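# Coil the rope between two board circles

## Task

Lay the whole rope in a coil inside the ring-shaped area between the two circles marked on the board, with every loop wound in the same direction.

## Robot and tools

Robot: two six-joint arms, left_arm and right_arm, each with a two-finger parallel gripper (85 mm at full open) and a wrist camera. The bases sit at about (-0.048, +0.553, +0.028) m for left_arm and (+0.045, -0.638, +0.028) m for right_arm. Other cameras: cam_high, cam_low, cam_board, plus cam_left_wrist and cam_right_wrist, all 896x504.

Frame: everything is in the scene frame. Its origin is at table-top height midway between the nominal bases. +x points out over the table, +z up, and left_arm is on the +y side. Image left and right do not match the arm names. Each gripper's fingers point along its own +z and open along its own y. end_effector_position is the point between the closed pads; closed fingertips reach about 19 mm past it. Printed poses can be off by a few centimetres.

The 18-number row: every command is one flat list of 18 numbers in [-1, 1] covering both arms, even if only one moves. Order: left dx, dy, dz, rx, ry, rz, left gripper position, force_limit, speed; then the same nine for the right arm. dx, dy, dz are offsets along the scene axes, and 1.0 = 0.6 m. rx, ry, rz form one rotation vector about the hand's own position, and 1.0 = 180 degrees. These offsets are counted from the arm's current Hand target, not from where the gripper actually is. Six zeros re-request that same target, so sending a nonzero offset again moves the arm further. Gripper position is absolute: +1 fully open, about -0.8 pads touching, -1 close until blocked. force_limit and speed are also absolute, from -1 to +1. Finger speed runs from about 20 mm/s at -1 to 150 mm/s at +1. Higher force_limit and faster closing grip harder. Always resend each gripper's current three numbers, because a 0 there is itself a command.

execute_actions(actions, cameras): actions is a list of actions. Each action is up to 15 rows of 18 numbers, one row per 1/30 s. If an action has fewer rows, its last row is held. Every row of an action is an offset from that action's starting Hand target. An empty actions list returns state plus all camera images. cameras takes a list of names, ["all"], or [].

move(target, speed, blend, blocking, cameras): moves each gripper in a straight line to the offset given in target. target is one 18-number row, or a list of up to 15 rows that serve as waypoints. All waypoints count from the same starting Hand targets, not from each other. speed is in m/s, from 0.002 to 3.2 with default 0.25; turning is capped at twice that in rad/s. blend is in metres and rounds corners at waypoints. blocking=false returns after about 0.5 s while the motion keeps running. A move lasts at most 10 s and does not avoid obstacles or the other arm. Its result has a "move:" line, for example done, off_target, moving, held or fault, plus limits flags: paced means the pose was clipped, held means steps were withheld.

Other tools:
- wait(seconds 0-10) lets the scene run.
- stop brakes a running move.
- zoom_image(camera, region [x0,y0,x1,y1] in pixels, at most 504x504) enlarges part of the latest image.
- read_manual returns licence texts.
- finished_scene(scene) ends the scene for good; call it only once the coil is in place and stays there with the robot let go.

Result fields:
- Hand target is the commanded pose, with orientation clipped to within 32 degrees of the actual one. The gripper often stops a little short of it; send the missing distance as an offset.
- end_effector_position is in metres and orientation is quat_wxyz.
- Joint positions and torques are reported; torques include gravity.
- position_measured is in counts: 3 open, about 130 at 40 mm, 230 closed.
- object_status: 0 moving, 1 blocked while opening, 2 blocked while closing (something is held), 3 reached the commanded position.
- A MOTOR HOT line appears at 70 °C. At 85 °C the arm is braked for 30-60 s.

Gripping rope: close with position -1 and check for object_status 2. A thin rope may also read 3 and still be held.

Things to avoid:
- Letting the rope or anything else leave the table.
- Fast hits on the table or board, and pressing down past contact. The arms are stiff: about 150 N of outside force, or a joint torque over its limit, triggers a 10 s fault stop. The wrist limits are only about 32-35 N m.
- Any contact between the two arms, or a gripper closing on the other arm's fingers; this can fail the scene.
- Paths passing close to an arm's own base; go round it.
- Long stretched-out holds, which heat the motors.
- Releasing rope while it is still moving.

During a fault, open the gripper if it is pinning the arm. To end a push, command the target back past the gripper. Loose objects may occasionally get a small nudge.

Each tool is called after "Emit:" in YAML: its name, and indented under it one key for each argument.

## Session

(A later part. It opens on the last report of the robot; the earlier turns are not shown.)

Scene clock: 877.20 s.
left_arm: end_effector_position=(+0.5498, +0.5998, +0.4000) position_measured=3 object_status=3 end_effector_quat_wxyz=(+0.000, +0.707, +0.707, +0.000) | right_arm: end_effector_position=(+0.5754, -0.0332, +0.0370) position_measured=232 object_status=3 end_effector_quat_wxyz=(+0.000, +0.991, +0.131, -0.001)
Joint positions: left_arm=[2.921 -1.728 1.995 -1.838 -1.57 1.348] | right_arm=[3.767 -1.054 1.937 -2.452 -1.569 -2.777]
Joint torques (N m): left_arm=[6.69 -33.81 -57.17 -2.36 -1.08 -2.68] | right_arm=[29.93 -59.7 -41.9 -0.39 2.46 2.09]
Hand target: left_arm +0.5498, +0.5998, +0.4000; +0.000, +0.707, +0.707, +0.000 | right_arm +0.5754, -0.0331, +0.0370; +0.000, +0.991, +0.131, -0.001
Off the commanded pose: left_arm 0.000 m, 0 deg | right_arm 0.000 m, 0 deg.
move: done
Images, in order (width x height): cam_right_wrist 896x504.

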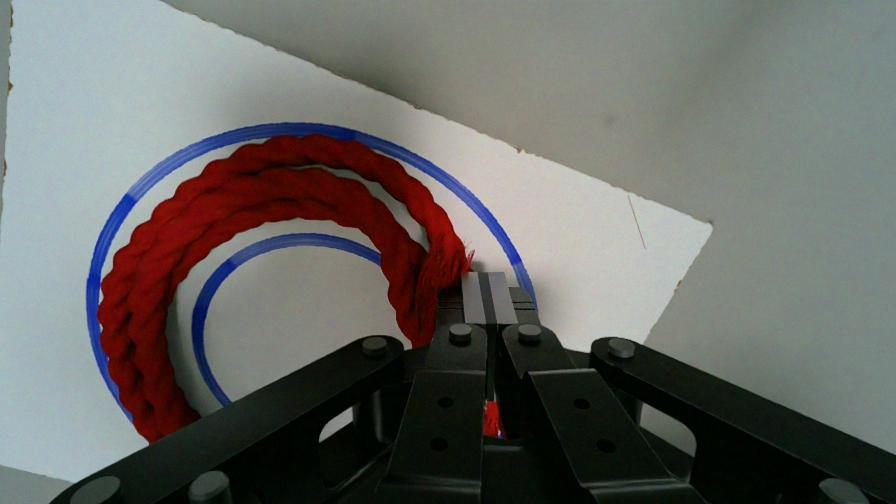

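Emit:
move:
  target: [0,0,0,0,0,0,1,1,1,-0.0026,0.0097,0,0,0,0,-1,-1,0]
  speed: 0.03
  cameras: ["cam_right_wrist"]

Emit:
zoom_image:
  camera: "cam_right_wrist"
  region: [300, 180, 600, 400]

Scene clock: 879.67 s.
left_arm: end_effector_position=(+0.5498, +0.5998, +0.4000) position_measured=3 object_status=3 end_effector_quat_wxyz=(+0.000, +0.707, +0.707, +0.000) | right_arm: end_effector_position=(+0.5739, -0.0274, +0.0370) position_measured=232 object_status=3 end_effector_quat_wxyz=(+0.000, +0.991, +0.131, -0.001)
Joint positions: left_arm=[2.921 -1.728 1.995 -1.838 -1.57 1.348] | right_arm=[3.774 -1.05 1.93 -2.449 -1.569 -2.77]
Joint torques (N m): left_arm=[6.68 -34.56 -57.44 -1.92 -0.97 -2.61] | right_arm=[33.44 -59.44 -42.81 -0.48 0.58 1.56]
Hand target: left_arm +0.5498, +0.5998, +0.4000; +0.000, +0.707, +0.707, +0.000 | right_arm +0.5738, -0.0272, +0.0370; +0.000, +0.991, +0.131, -0.001
Off the commanded pose: left_arm 0.000 m, 0 deg | right_arm 0.000 m, 0 deg.
move: done
Images, in order (width x height): cam_right_wrist 896x504.

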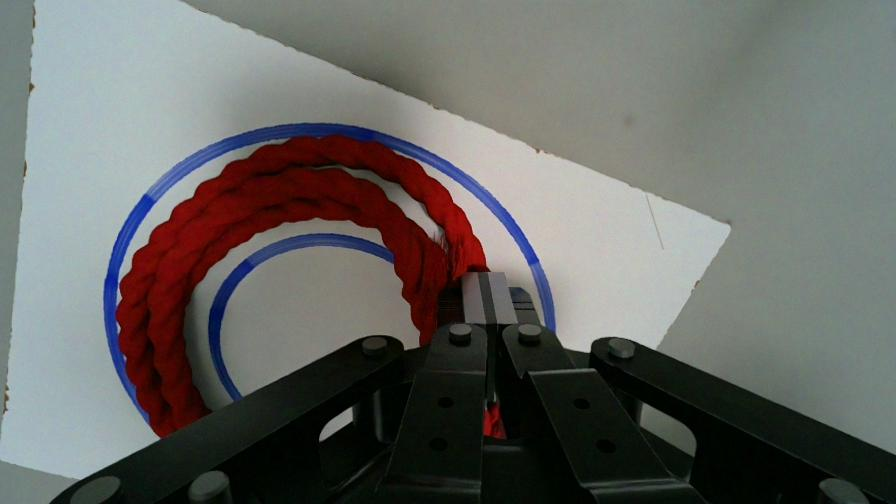

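Scaled by 1.680 from the camera's 896x504 image, which has a finer 1280x720 frame.

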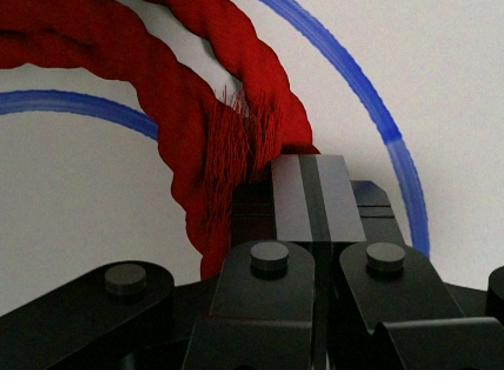

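Emit:
move:
  target: [0,0,0,0,0,0,1,1,1,0.0017,-0.0064,0,0,0,0,-1,-1,0]
  speed: 0.02
  cameras: ["cam_right_wrist"]

Emit:
zoom_image:
  camera: "cam_right_wrist"
  region: [300, 180, 600, 400]

Scene clock: 881.50 s.
left_arm: end_effector_position=(+0.5498, +0.5998, +0.4000) position_measured=3 object_status=3 end_effector_quat_wxyz=(+0.000, +0.707, +0.707, +0.000) | right_arm: end_effector_position=(+0.5748, -0.0310, +0.0369) position_measured=232 object_status=3 end_effector_quat_wxyz=(+0.000, +0.991, +0.131, -0.001)
Joint positions: left_arm=[2.921 -1.728 1.995 -1.838 -1.57 1.348] | right_arm=[3.77 -1.052 1.934 -2.451 -1.569 -2.774]
Joint torques (N m): left_arm=[7.4 -34.01 -58.46 -2.36 -1.17 -2.38] | right_arm=[-15.93 -98.55 -27.36 -13.85 0.45 -1.4]
Hand target: left_arm +0.5498, +0.5998, +0.4000; +0.000, +0.707, +0.707, +0.000 | right_arm +0.5749, -0.0311, +0.0370; +0.000, +0.991, +0.131, -0.001
Off the commanded pose: left_arm 0.000 m, 0 deg | right_arm 0.000 m, 0 deg.
move: done
Images, in order (width x height): cam_right_wrist 896x504.

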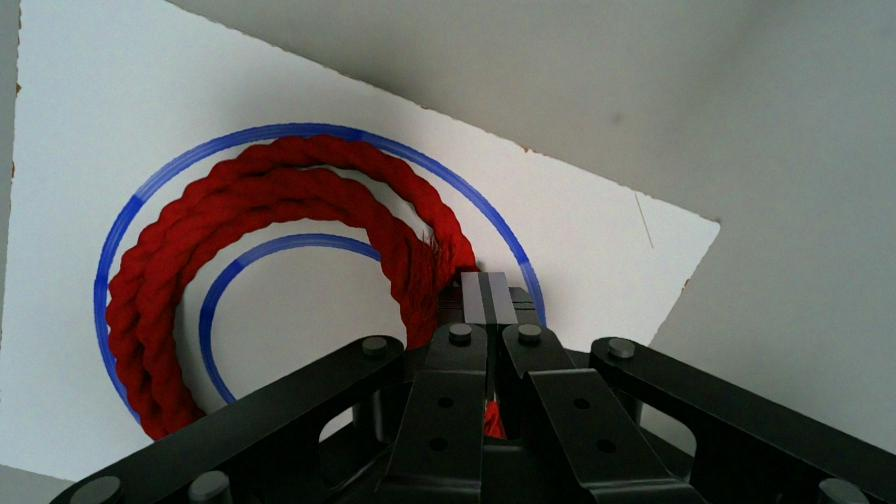

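Scaled by 1.680 from the camera's 896x504 image, which has a finer 1280x720 frame.

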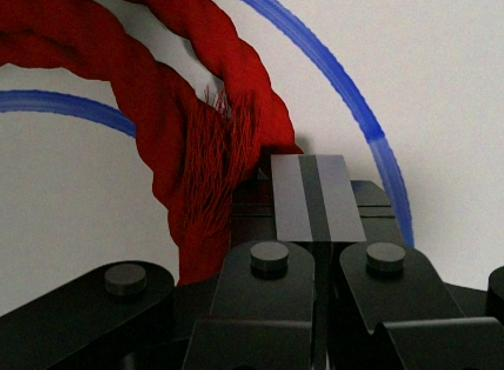

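Emit:
move:
  target:
    - [0,0,0,0,0,0,1,1,1,0.0004,-0.0016,0.04,0,0,0,-1,-1,0]
    - [0,0,0,0,0,0,1,1,1,0.0004,-0.0016,0.15,0,0,0,-1,-1,0]
  speed: [0.02,0.08]
  cameras: ["cam_right_wrist", "cam_board"]

Emit:
zoom_image:
  camera: "cam_right_wrist"
  region: [250, 100, 650, 400]

Scene clock: 885.13 s.
left_arm: end_effector_position=(+0.5498, +0.5998, +0.4000) position_measured=3 object_status=3 end_effector_quat_wxyz=(+0.000, +0.707, +0.707, +0.000) | right_arm: end_effector_position=(+0.5751, -0.0320, +0.1268) position_measured=232 object_status=3 end_effector_quat_wxyz=(+0.000, +0.991, +0.131, -0.001)
Joint positions: left_arm=[2.921 -1.728 1.995 -1.838 -1.57 1.348] | right_arm=[3.769 -1.165 1.898 -2.302 -1.569 -2.775]
Joint torques (N m): left_arm=[7 -36.15 -57.67 -2.11 -1.18 -2.42] | right_arm=[-11.23 -94.03 -47.77 -0.67 0.52 -0.85]
Hand target: left_arm +0.5498, +0.5998, +0.4000; +0.000, +0.707, +0.707, +0.000 | right_arm +0.5751, -0.0320, +0.1270; +0.000, +0.991, +0.131, -0.001
Off the commanded pose: left_arm 0.000 m, 0 deg | right_arm 0.000 m, 0 deg.
move: done
Images, in order (width x height): cam_board 896x504, cam_right_wrist 896x504.

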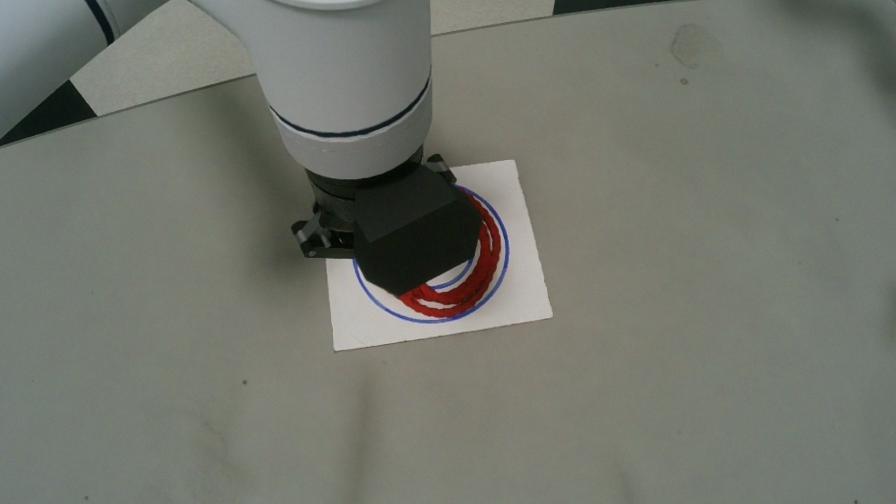

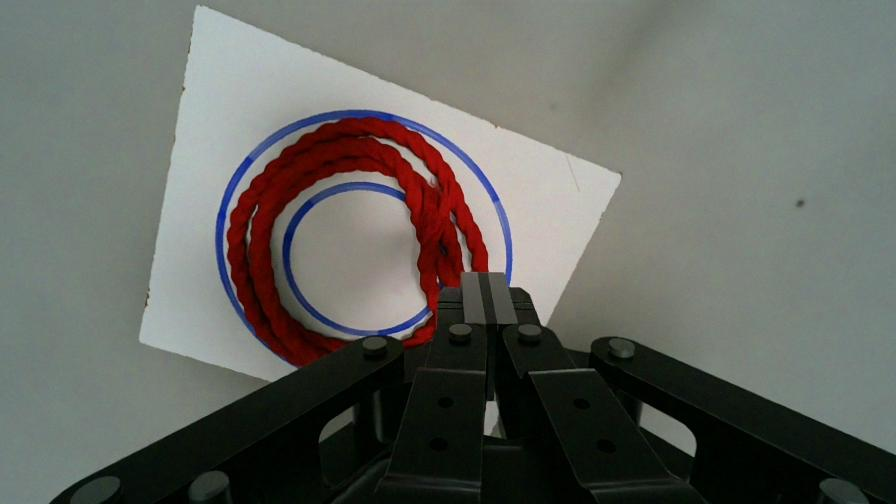

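Scaled by 1.260 from the camera's 896x504 image, which has a finer 1280x720 frame.

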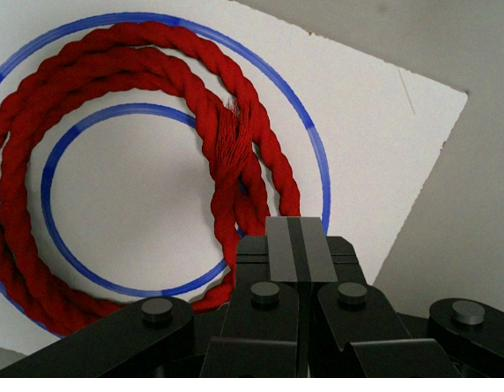

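Emit:
move:
  target: [0,0,0,0,0,0,1,1,1,-0.292,-0.33,0.3217,0,0,0,-1,-1,0]
  speed: 0.2
  cameras: ["cam_board", "cam_high", "cam_low"]

Emit:
zoom_image:
  camera: "cam_board"
  region: [300, 120, 560, 350]

Emit:
zoom_image:
  camera: "cam_high"
  region: [330, 200, 430, 300]

Scene clock: 888.70 s.
left_arm: end_effector_position=(+0.5498, +0.5998, +0.4000) position_measured=3 object_status=3 end_effector_quat_wxyz=(+0.000, +0.707, +0.707, +0.000) | right_arm: end_effector_position=(+0.4000, -0.2300, +0.3199) position_measured=232 object_status=3 end_effector_quat_wxyz=(+0.000, +0.991, +0.131, -0.001)
Joint positions: left_arm=[2.921 -1.728 1.995 -1.838 -1.57 1.348] | right_arm=[3.659 -1.788 2.191 -1.972 -1.569 -2.885]
Joint torques (N m): left_arm=[7.52 -35.86 -58.08 -2.42 -0.68 -2] | right_arm=[-16.94 -42.91 -39.89 -0.68 2.58 -2]
Hand target: left_arm +0.5498, +0.5998, +0.4000; +0.000, +0.707, +0.707, +0.000 | right_arm +0.3999, -0.2300, +0.3200; +0.000, +0.991, +0.131, -0.001
Off the commanded pose: left_arm 0.000 m, 0 deg | right_arm 0.000 m, 0 deg.
move: done
Images, in order (width x height): cam_high 896x504, cam_low 896x504, cam_board 896x504.

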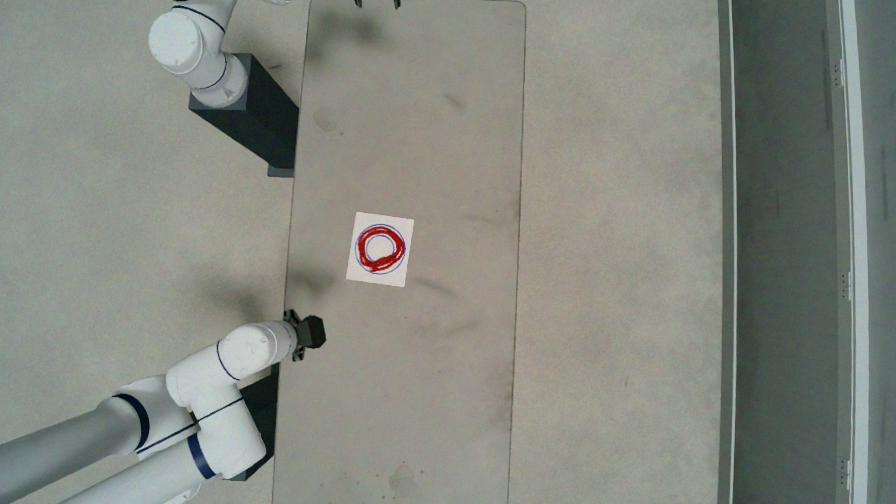

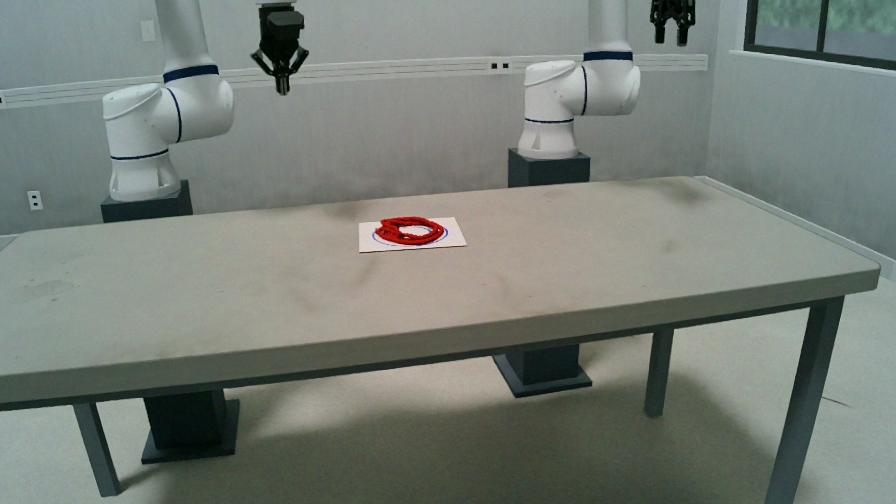

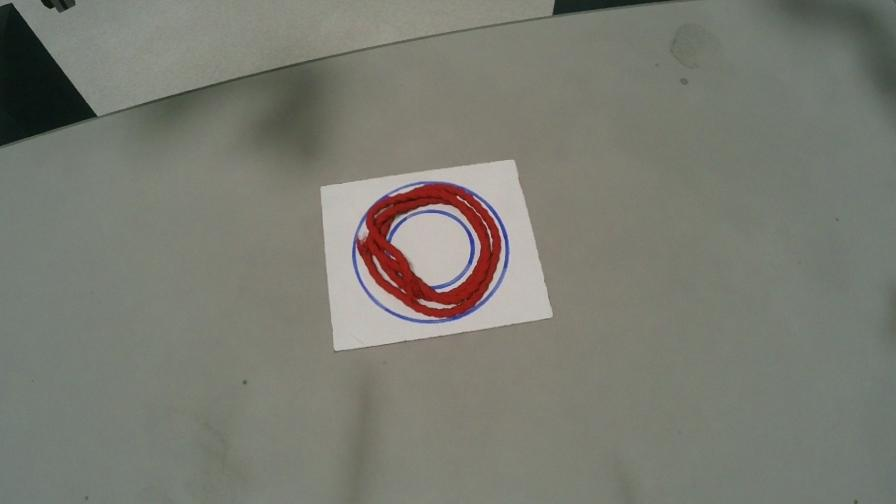

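Scaled by 1.938 from the camera's 896x504 image, which has a finer 1280x720 frame.

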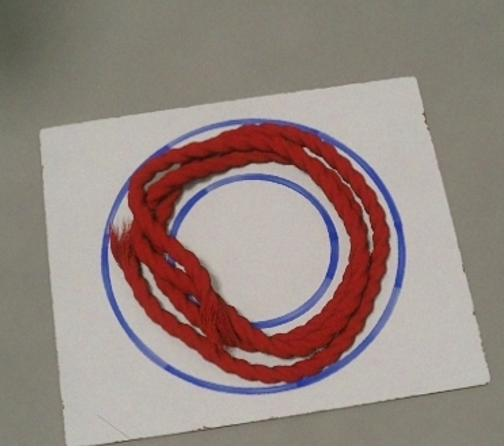

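Scaled by 5.040 from the camera's 896x504 image, which has a finer 1280x720 frame.

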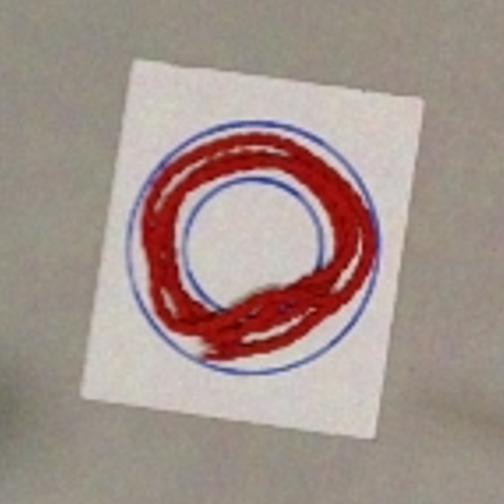

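Emit:
move:
  target: [0,0,0,0,0,0,1,1,1,0.189,0.40,-0.1167,0,0,0,-1,-1,0]
  speed: 0.2
  cameras: ["cam_right_wrist"]

Emit:
zoom_image:
  camera: "cam_right_wrist"
  region: [300, 20, 640, 320]

Scene clock: 895.17 s.
left_arm: end_effector_position=(+0.5498, +0.5998, +0.4000) position_measured=3 object_status=3 end_effector_quat_wxyz=(+0.000, +0.707, +0.707, +0.000) | right_arm: end_effector_position=(+0.5133, +0.0099, +0.2500) position_measured=232 object_status=3 end_effector_quat_wxyz=(+0.000, +0.991, +0.131, -0.001)
Joint positions: left_arm=[2.921 -1.728 1.995 -1.838 -1.57 1.348] | right_arm=[3.86 -1.296 1.82 -2.093 -1.569 -2.684]
Joint torques (N m): left_arm=[6.91 -34.35 -57.33 -2.61 -1.17 -2.34] | right_arm=[31.17 -48 -52.72 -0.64 0.06 1.89]
Hand target: left_arm +0.5498, +0.5998, +0.4000; +0.000, +0.707, +0.707, +0.000 | right_arm +0.5133, +0.0100, +0.2500; +0.000, +0.991, +0.131, -0.001
Off the commanded pose: left_arm 0.000 m, 0 deg | right_arm 0.000 m, 0 deg.
move: done
Images, in order (width x height): cam_right_wrist 896x504.

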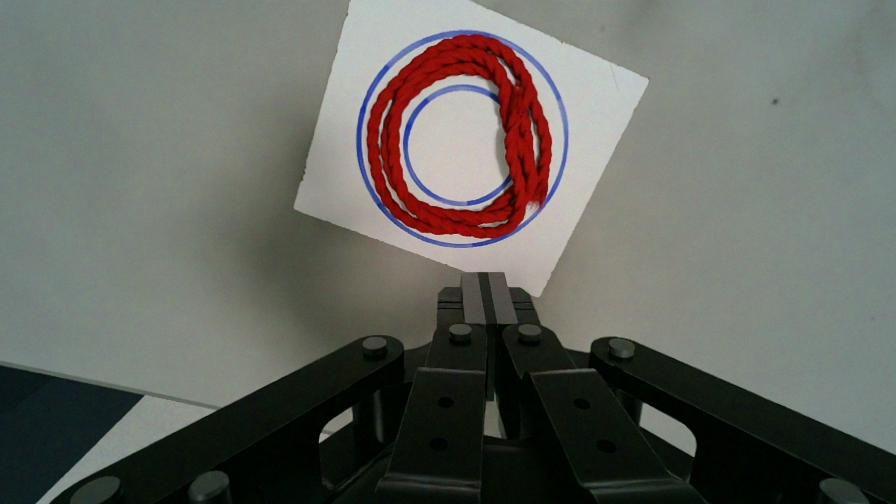

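Scaled by 1.482 from the camera's 896x504 image, which has a finer 1280x720 frame.

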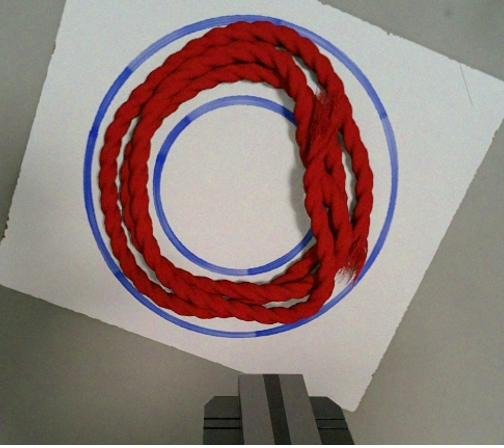

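Emit:
move:
  target:
    - [0,0,0,0,0,0,1,1,1,0.0353,0.01,-0.25,0,0,0.0722,-1,-1,0]
    - [0,0,0,0,0,0,1,1,1,0.0353,0.01,-0.3683,0,0,0.0722,-1,-1,0]
  speed: [0.15,0.05]
  cameras: ["cam_right_wrist", "cam_board"]

Emit:
zoom_image:
  camera: "cam_right_wrist"
  region: [300, 150, 650, 420]

Scene clock: 904.70 s.
left_arm: end_effector_position=(+0.5498, +0.5998, +0.4000) position_measured=3 object_status=3 end_effector_quat_wxyz=(+0.000, +0.707, +0.707, +0.000) | right_arm: end_effector_position=(+0.5345, +0.0159, +0.0291) position_measured=232 object_status=3 end_effector_quat_wxyz=(+0.000, +0.970, +0.242, -0.001)
Joint positions: left_arm=[2.921 -1.728 1.995 -1.838 -1.57 1.348] | right_arm=[3.848 -1.029 1.913 -2.452 -1.569 -2.923]
Joint torques (N m): left_arm=[6.5 -38.36 -57.61 -2.32 -0.75 -2.33] | right_arm=[-15.33 -59.81 -26.96 -14.02 2.51 -2]
Hand target: left_arm +0.5498, +0.5998, +0.4000; +0.000, +0.707, +0.707, +0.000 | right_arm +0.5345, +0.0160, +0.0290; +0.000, +0.970, +0.242, -0.001
Off the commanded pose: left_arm 0.000 m, 0 deg | right_arm 0.000 m, 0 deg.
move: done
Images, in order (width x height): cam_board 896x504, cam_right_wrist 896x504.

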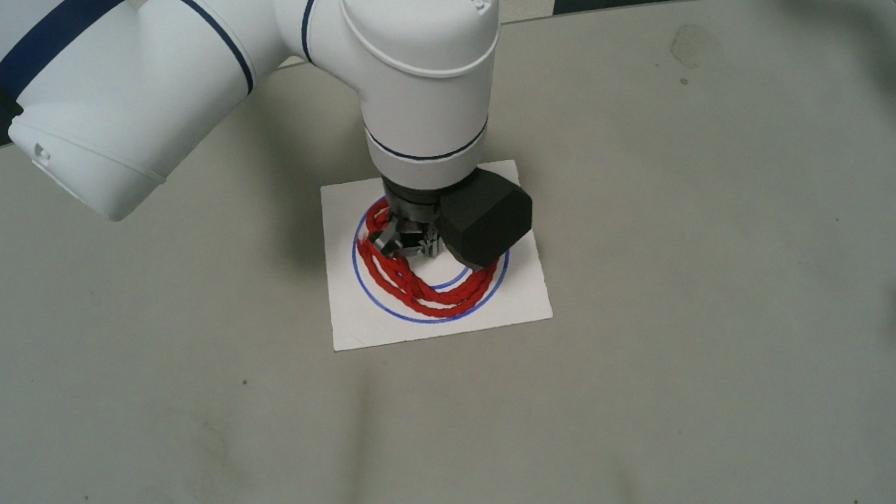

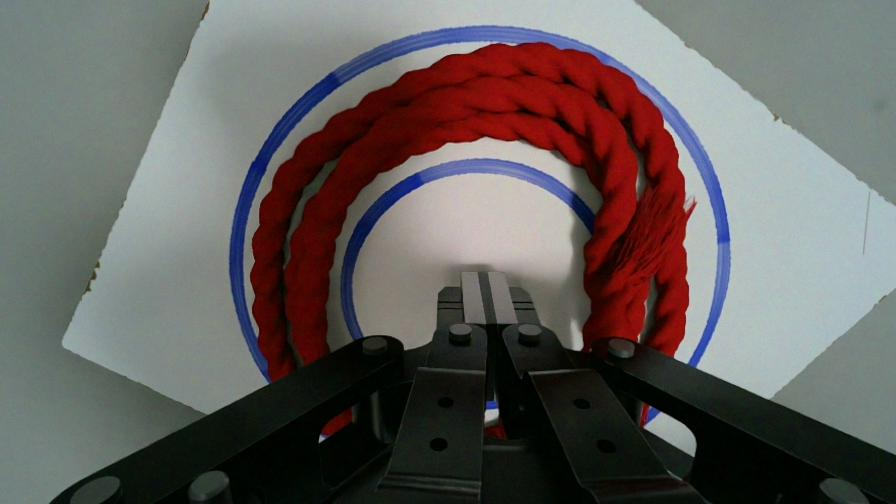

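Scaled by 1.440 from the camera's 896x504 image, which has a finer 1280x720 frame.

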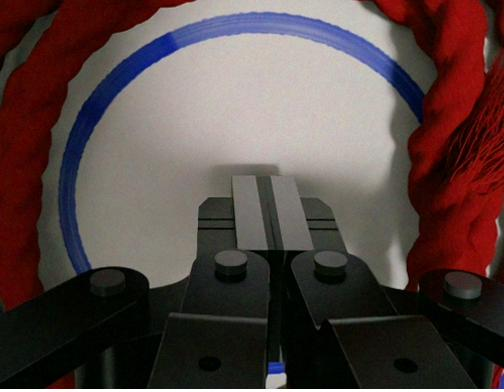

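Emit:
move:
  target: [0,0,0,0,0,0,1,1,1,0.0235,-0.0442,0,0,0,0,-1,-1,0]
  speed: 0.04
  cameras: ["cam_right_wrist"]

Scene clock: 906.60 s.
left_arm: end_effector_position=(+0.5498, +0.5998, +0.4000) position_measured=3 object_status=3 end_effector_quat_wxyz=(+0.000, +0.707, +0.707, +0.000) | right_arm: end_effector_position=(+0.5485, -0.0104, +0.0290) position_measured=232 object_status=3 end_effector_quat_wxyz=(+0.000, +0.970, +0.242, -0.001)
Joint positions: left_arm=[2.921 -1.728 1.995 -1.838 -1.57 1.348] | right_arm=[3.811 -1.043 1.938 -2.465 -1.57 -2.96]
Joint torques (N m): left_arm=[7.27 -36.13 -57.64 -2.67 -1.26 -2.14] | right_arm=[-17.92 -99.6 -26.86 -13.69 0.59 -2.24]
Hand target: left_arm +0.5498, +0.5998, +0.4000; +0.000, +0.707, +0.707, +0.000 | right_arm +0.5486, -0.0106, +0.0290; +0.000, +0.970, +0.242, -0.001
Off the commanded pose: left_arm 0.000 m, 0 deg | right_arm 0.000 m, 0 deg.
move: done
Images, in order (width x height): cam_right_wrist 896x504.

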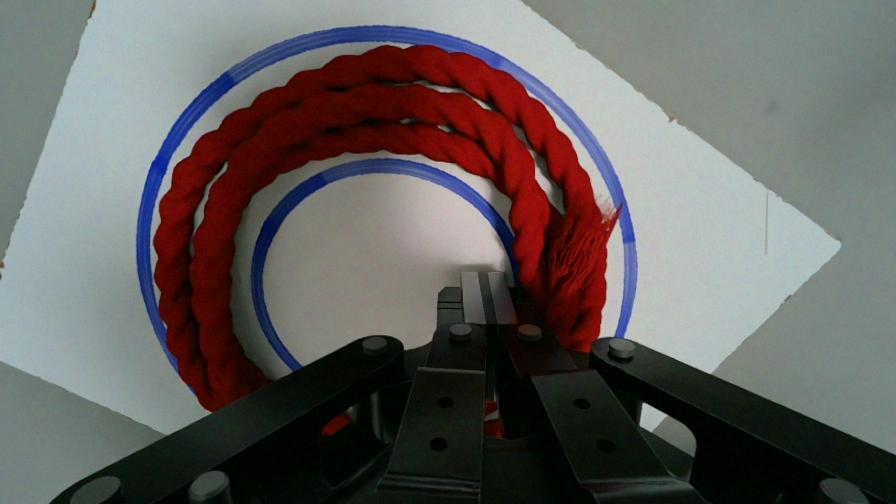

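Emit:
move:
  target: [0,0,0,0,0,0,1,1,1,0.0047,-0.0088,0,0,0,0,-1,-1,0]
  speed: 0.03
  cameras: ["cam_right_wrist", "cam_board"]

Emit:
zoom_image:
  camera: "cam_right_wrist"
  region: [350, 100, 650, 400]

Scene clock: 912.17 s.
left_arm: end_effector_position=(+0.5498, +0.5998, +0.4000) position_measured=3 object_status=3 end_effector_quat_wxyz=(+0.000, +0.707, +0.707, +0.000) | right_arm: end_effector_position=(+0.5513, -0.0157, +0.0290) position_measured=232 object_status=3 end_effector_quat_wxyz=(+0.000, +0.970, +0.242, -0.001)
Joint positions: left_arm=[2.921 -1.728 1.995 -1.838 -1.57 1.348] | right_arm=[3.804 -1.045 1.943 -2.467 -1.569 -2.967]
Joint torques (N m): left_arm=[7.72 -35.33 -57.64 -2.68 -1.04 -2.55] | right_arm=[-15.16 -98.06 -25.88 -14.01 1.22 -2.44]
Hand target: left_arm +0.5498, +0.5998, +0.4000; +0.000, +0.707, +0.707, +0.000 | right_arm +0.5514, -0.0158, +0.0290; +0.000, +0.970, +0.242, -0.001
Off the commanded pose: left_arm 0.000 m, 0 deg | right_arm 0.000 m, 0 deg.
move: done
Images, in order (width x height): cam_board 896x504, cam_right_wrist 896x504.

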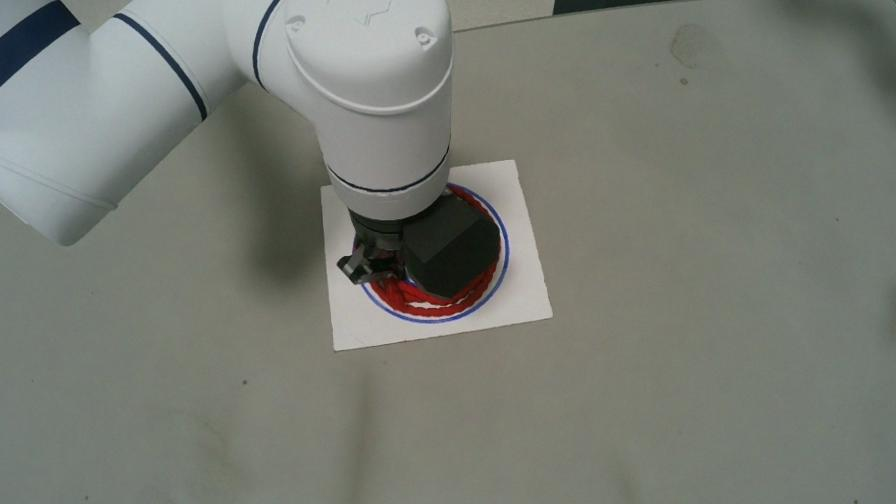

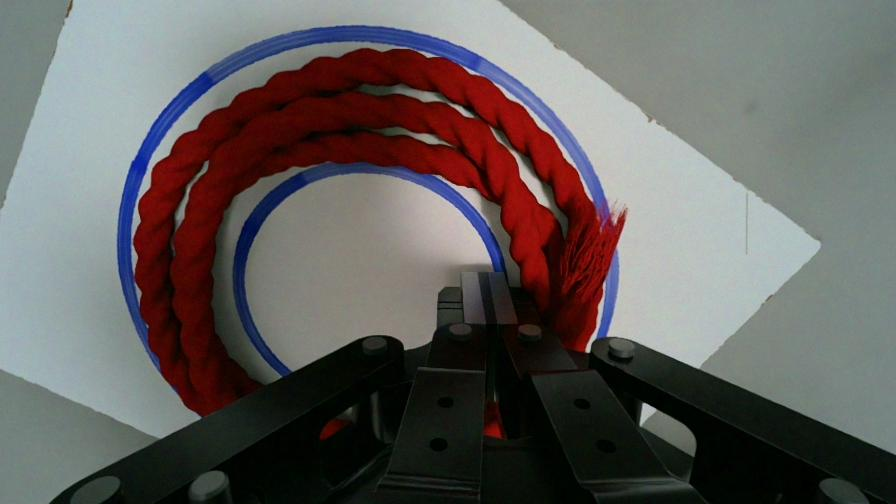

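Scaled by 1.680 from the camera's 896x504 image, which has a finer 1280x720 frame.

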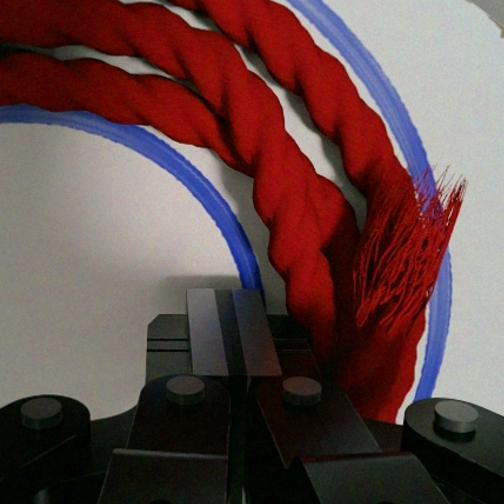

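Emit:
move:
  target: [0,0,0,0,0,0,1,1,1,0.0027,-0.0051,0,0,0,0,-1,-1,0]
  speed: 0.03
  cameras: ["cam_right_wrist"]

Emit:
zoom_image:
  camera: "cam_right_wrist"
  region: [350, 100, 650, 400]

Scene clock: 917.37 s.
left_arm: end_effector_position=(+0.5498, +0.5998, +0.4000) position_measured=3 object_status=3 end_effector_quat_wxyz=(+0.000, +0.707, +0.707, +0.000) | right_arm: end_effector_position=(+0.5530, -0.0188, +0.0290) position_measured=232 object_status=3 end_effector_quat_wxyz=(+0.000, +0.970, +0.242, -0.001)
Joint positions: left_arm=[2.921 -1.728 1.995 -1.838 -1.57 1.348] | right_arm=[3.799 -1.047 1.946 -2.468 -1.57 -2.972]
Joint torques (N m): left_arm=[7.46 -35.96 -57.5 -2.01 -0.94 -2.68] | right_arm=[-15 -98.31 -27.33 -13.96 0.16 -2.32]
Hand target: left_arm +0.5498, +0.5998, +0.4000; +0.000, +0.707, +0.707, +0.000 | right_arm +0.5530, -0.0189, +0.0290; +0.000, +0.970, +0.242, -0.001
Off the commanded pose: left_arm 0.000 m, 0 deg | right_arm 0.000 m, 0 deg.
move: done
Images, in order (width x height): cam_right_wrist 896x504.

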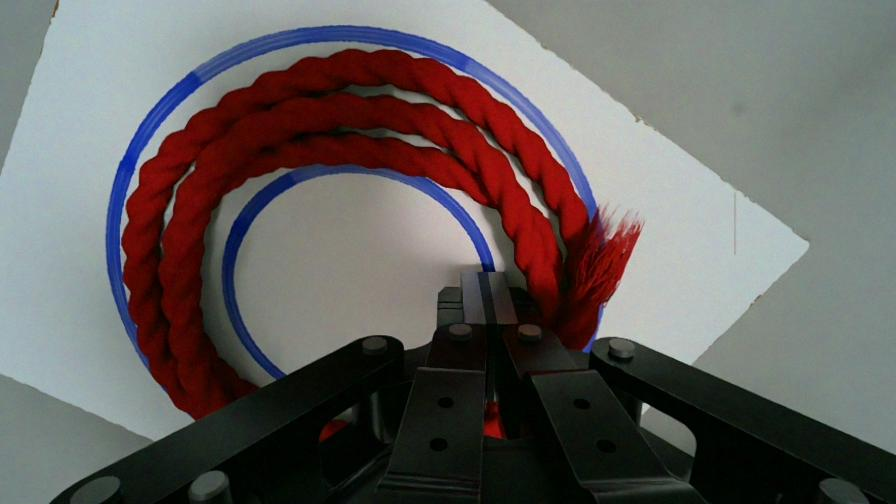

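Scaled by 1.680 from the camera's 896x504 image, which has a finer 1280x720 frame.

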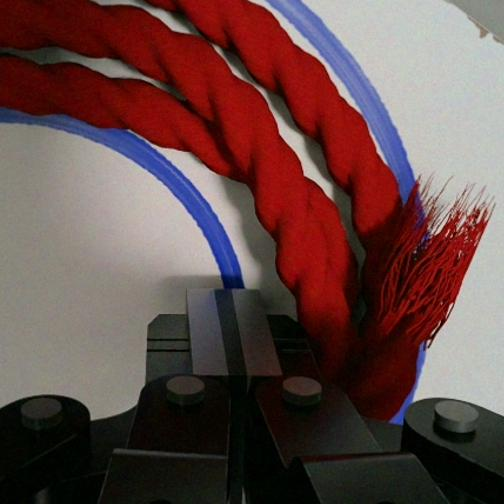

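Emit:
move:
  target:
    - [0,0,0,0,0,0,1,1,1,-0.0117,0.022,0,0,0,0,-1,-1,0]
    - [0,0,0,0,0,0,1,1,1,-0.0117,0.022,0.1,0,0,0,-1,-1,0]
    - [0,0,0,0,0,0,1,1,1,-0.0632,0.041,0.3683,0,0,0,-1,-1,0]
  speed: [0.05,0.08,0.15]
  blend: [0,0.02,0]
  cameras: ["cam_right_wrist"]

Emit:
zoom_image:
  camera: "cam_right_wrist"
  region: [300, 20, 640, 320]

Scene clock: 922.90 s.
left_arm: end_effector_position=(+0.5498, +0.5998, +0.4000) position_measured=3 object_status=3 end_effector_quat_wxyz=(+0.000, +0.707, +0.707, +0.000) | right_arm: end_effector_position=(+0.5151, +0.0057, +0.2498) position_measured=232 object_status=3 end_effector_quat_wxyz=(+0.000, +0.970, +0.242, -0.001)
Joint positions: left_arm=[2.921 -1.728 1.995 -1.838 -1.57 1.348] | right_arm=[3.854 -1.299 1.824 -2.094 -1.569 -2.917]
Joint torques (N m): left_arm=[4.77 -34.86 -57.56 -2.37 -1.2 -2.58] | right_arm=[30.81 -86.58 -53.1 -0.57 0.3 1.9]
Hand target: left_arm +0.5498, +0.5998, +0.4000; +0.000, +0.707, +0.707, +0.000 | right_arm +0.5151, +0.0057, +0.2500; +0.000, +0.970, +0.242, -0.001
Off the commanded pose: left_arm 0.000 m, 0 deg | right_arm 0.000 m, 0 deg.
move: done
Images, in order (width x height): cam_right_wrist 896x504.

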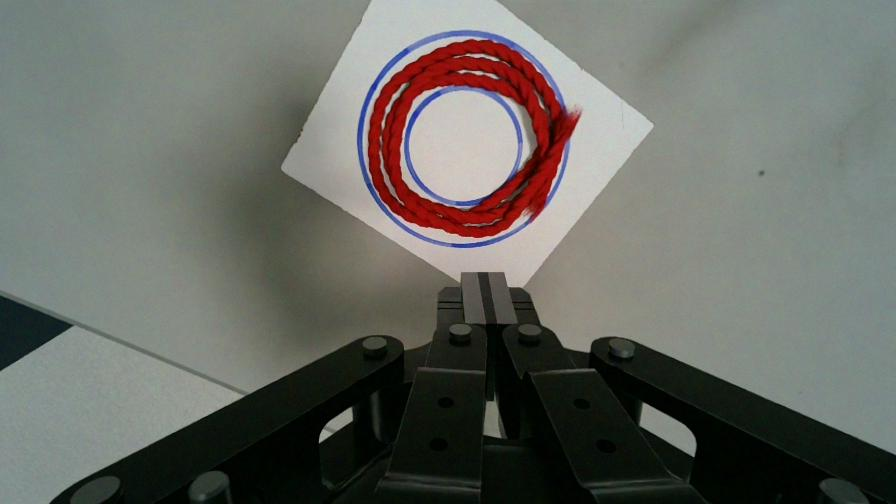

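Scaled by 1.482 from the camera's 896x504 image, which has a finer 1280x720 frame.

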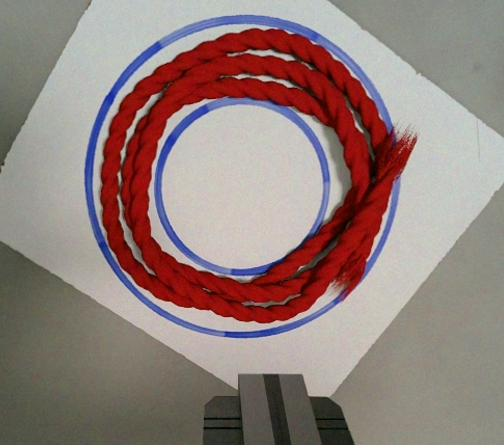

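Emit:
zoom_image:
  camera: "cam_right_wrist"
  region: [460, 80, 600, 240]

Emit:
wait:
  seconds: 0
  cameras: ["cam_low", "cam_board"]

Emit:
zoom_image:
  camera: "cam_low"
  region: [350, 190, 480, 265]

Scaled by 3.150 from the camera's 896x504 image, which has a finer 1280x720 frame.

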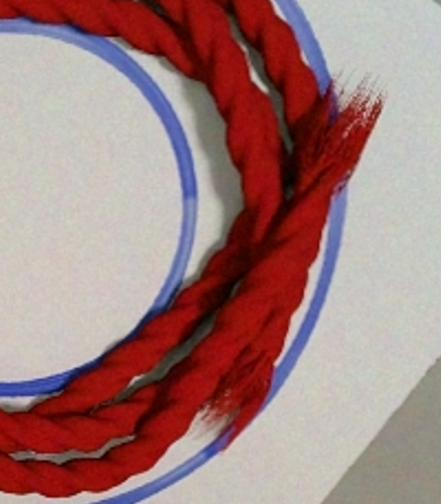

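Scene clock: 929.67 s.
left_arm: end_effector_position=(+0.5498, +0.5998, +0.4000) position_measured=3 object_status=3 end_effector_quat_wxyz=(+0.000, +0.707, +0.707, +0.000) | right_arm: end_effector_position=(+0.5151, +0.0057, +0.2500) position_measured=232 object_status=3 end_effector_quat_wxyz=(+0.000, +0.970, +0.242, -0.001)
Joint positions: left_arm=[2.921 -1.728 1.995 -1.838 -1.57 1.348] | right_arm=[3.854 -1.299 1.824 -2.094 -1.569 -2.916]
Joint torques (N m): left_arm=[7.75 -36.01 -58.28 -2.59 -0.96 -2.27] | right_arm=[31.23 -87.56 -52.89 -0.51 0.03 1.86]
Hand target: left_arm +0.5498, +0.5998, +0.4000; +0.000, +0.707, +0.707, +0.000 | right_arm +0.5151, +0.0057, +0.2500; +0.000, +0.970, +0.242, -0.001
Tool commands: left_gripper/position=+1.0 left_gripper/force_limit=+1.0 left_gripper/speed=+1.0 right_gripper/position=-1.0 right_gripper/force_limit=-1.0 right_gripper/speed=+0.0
Off the commanded pose: left_arm 0.000 m, 0 deg | right_arm 0.000 m, 0 deg.
Images, in order (width x height): cam_low 896x504, cam_board 896x504.

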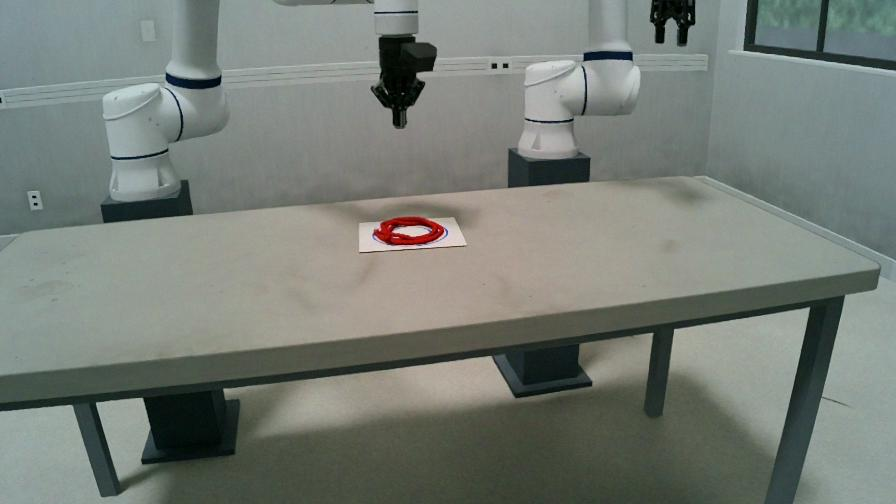

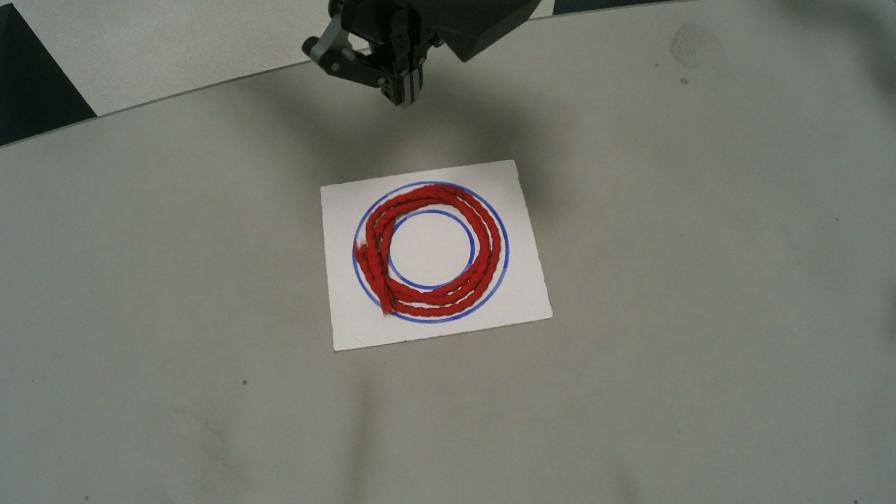

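Scaled by 3.877 from the camera's 896x504 image, which has a finer 1280x720 frame.

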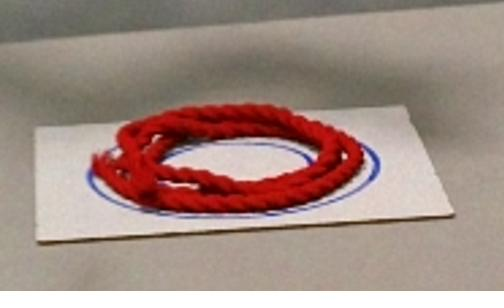

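Emit:
move:
  target:
    - [0,0,0,0,0,0,1,1,1,0.1293,-0.1433,-0.25,0,0,-0.0722,-1,-1,0]
    - [0,0,0,0,0,0,1,1,1,0.1293,-0.1433,-0.3658,0,0,-0.0722,-1,-1,0]
    - [0,0,0,0,0,0,1,1,1,0.1165,-0.095,-0.3658,0,0,-0.0722,-1,-1,0]
    - [0,0,0,0,0,0,1,1,1,0.1165,-0.095,-0.355,0,0,-0.0722,-1,-1,0]
  speed: [0.15,0.08,0.05,0.02]
  cameras: ["cam_right_wrist"]

Emit:
zoom_image:
  camera: "cam_right_wrist"
  region: [300, 150, 600, 400]

Scene clock: 941.53 s.
left_arm: end_effector_position=(+0.5498, +0.5998, +0.4000) position_measured=3 object_status=3 end_effector_quat_wxyz=(+0.000, +0.707, +0.707, +0.000) | right_arm: end_effector_position=(+0.5850, -0.0513, +0.0368) position_measured=232 object_status=3 end_effector_quat_wxyz=(+0.000, +0.991, +0.131, -0.001)
Joint positions: left_arm=[2.921 -1.728 1.995 -1.838 -1.57 1.348] | right_arm=[3.741 -1.062 1.951 -2.459 -1.569 -2.803]
Joint torques (N m): left_arm=[8.77 -34.9 -57.11 -2.29 -1.12 -2.65] | right_arm=[30.22 -96.75 -42.13 -0.46 0.19 1.64]
Hand target: left_arm +0.5498, +0.5998, +0.4000; +0.000, +0.707, +0.707, +0.000 | right_arm +0.5850, -0.0513, +0.0370; +0.000, +0.991, +0.131, -0.001
Off the commanded pose: left_arm 0.000 m, 0 deg | right_arm 0.000 m, 0 deg.
move: done
Images, in order (width x height): cam_right_wrist 896x504.

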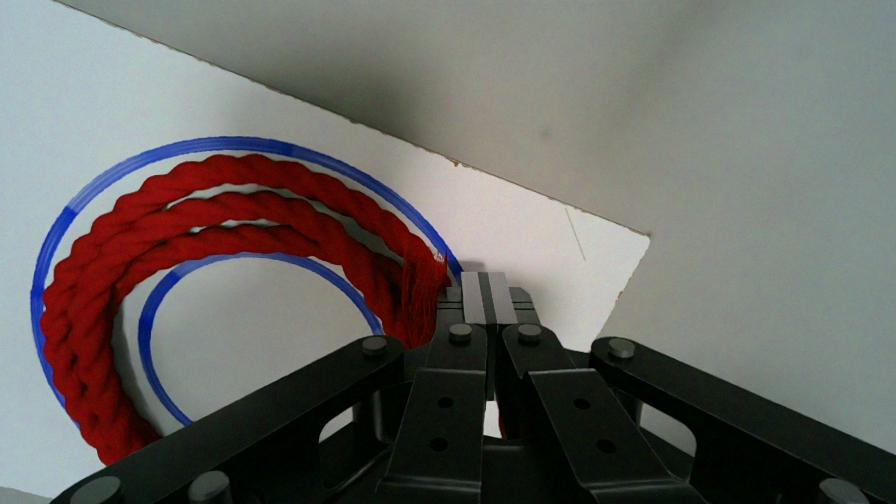

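Scaled by 1.680 from the camera's 896x504 image, which has a finer 1280x720 frame.

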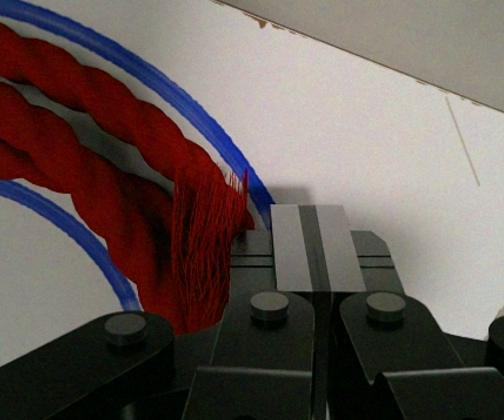

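Emit:
move:
  target: [0,0,0,0,0,0,1,1,1,-0.003,0.0113,0,0,0,0,-1,-1,0]
  speed: 0.03
  cameras: ["cam_right_wrist"]

Emit:
zoom_image:
  camera: "cam_right_wrist"
  region: [300, 150, 600, 400]

Scene clock: 944.10 s.
left_arm: end_effector_position=(+0.5498, +0.5998, +0.4000) position_measured=3 object_status=3 end_effector_quat_wxyz=(+0.000, +0.707, +0.707, +0.000) | right_arm: end_effector_position=(+0.5832, -0.0447, +0.0370) position_measured=232 object_status=3 end_effector_quat_wxyz=(+0.000, +0.991, +0.131, -0.001)
Joint positions: left_arm=[2.921 -1.728 1.995 -1.838 -1.57 1.348] | right_arm=[3.749 -1.058 1.944 -2.455 -1.569 -2.795]
Joint torques (N m): left_arm=[7.15 -33.02 -57.45 -2.29 -0.99 -2.56] | right_arm=[29.03 -60.7 -41.69 -0.53 1.19 1.82]
Hand target: left_arm +0.5498, +0.5998, +0.4000; +0.000, +0.707, +0.707, +0.000 | right_arm +0.5832, -0.0445, +0.0370; +0.000, +0.991, +0.131, -0.001
Off the commanded pose: left_arm 0.000 m, 0 deg | right_arm 0.000 m, 0 deg.
move: done
Images, in order (width x height): cam_right_wrist 896x504.

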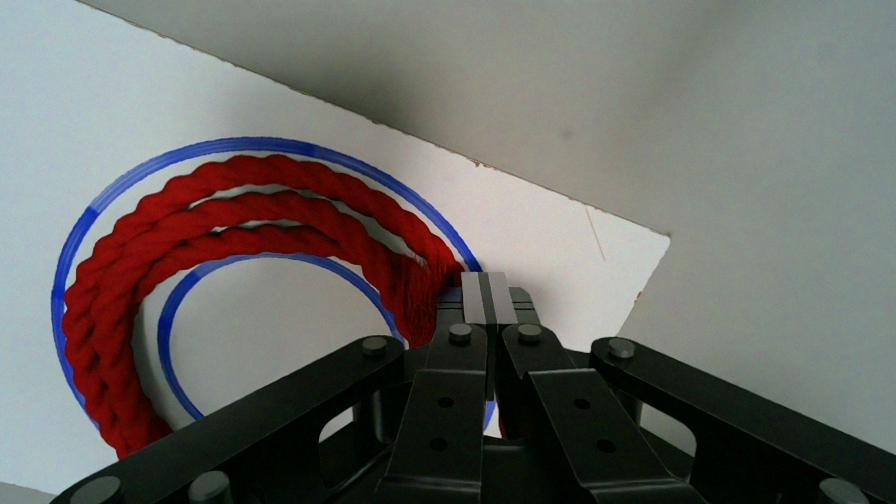

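Scaled by 1.680 from the camera's 896x504 image, which has a finer 1280x720 frame.

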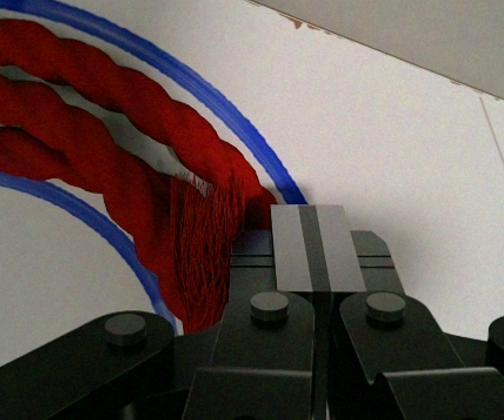

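Emit:
move:
  target:
    - [0,0,0,0,0,0,1,1,1,0.0017,-0.0064,0,0,0,0,-1,-1,0]
    - [0,0,0,0,0,0,1,1,1,0.0021,-0.008,0.04,0,0,0,-1,-1,0]
    - [0,0,0,0,0,0,1,1,1,0.0021,-0.008,0.15,0,0,0,-1,-1,0]
    - [0,0,0,0,0,0,1,1,1,-0.1162,0.0908,0.355,0,0,0,-1,-1,0]
  speed: [0.02,0.02,0.08,0.15]
  cameras: ["cam_right_wrist"]

Emit:
zoom_image:
  camera: "cam_right_wrist"
  region: [300, 20, 640, 320]

Scene clock: 950.57 s.
left_arm: end_effector_position=(+0.5498, +0.5998, +0.4000) position_measured=3 object_status=3 end_effector_quat_wxyz=(+0.000, +0.707, +0.707, +0.000) | right_arm: end_effector_position=(+0.5135, +0.0099, +0.2498) position_measured=232 object_status=3 end_effector_quat_wxyz=(+0.000, +0.991, +0.131, -0.001)
Joint positions: left_arm=[2.921 -1.728 1.995 -1.838 -1.57 1.348] | right_arm=[3.86 -1.296 1.819 -2.093 -1.569 -2.684]
Joint torques (N m): left_arm=[6.32 -34.64 -56.34 -2.3 -0.96 -2.3] | right_arm=[29.47 -88.98 -53.06 -0.76 -0.01 1.84]
Hand target: left_arm +0.5498, +0.5998, +0.4000; +0.000, +0.707, +0.707, +0.000 | right_arm +0.5135, +0.0100, +0.2500; +0.000, +0.991, +0.131, -0.001
Off the commanded pose: left_arm 0.000 m, 0 deg | right_arm 0.000 m, 0 deg.
move: done
Images, in order (width x height): cam_right_wrist 896x504.

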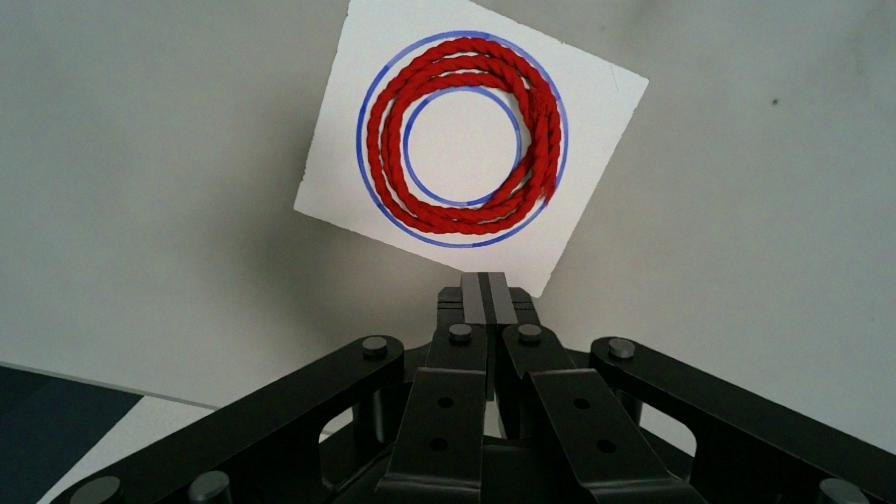

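Scaled by 1.482 from the camera's 896x504 image, which has a finer 1280x720 frame.

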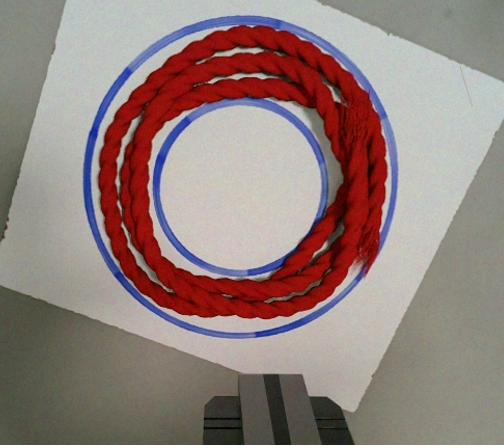

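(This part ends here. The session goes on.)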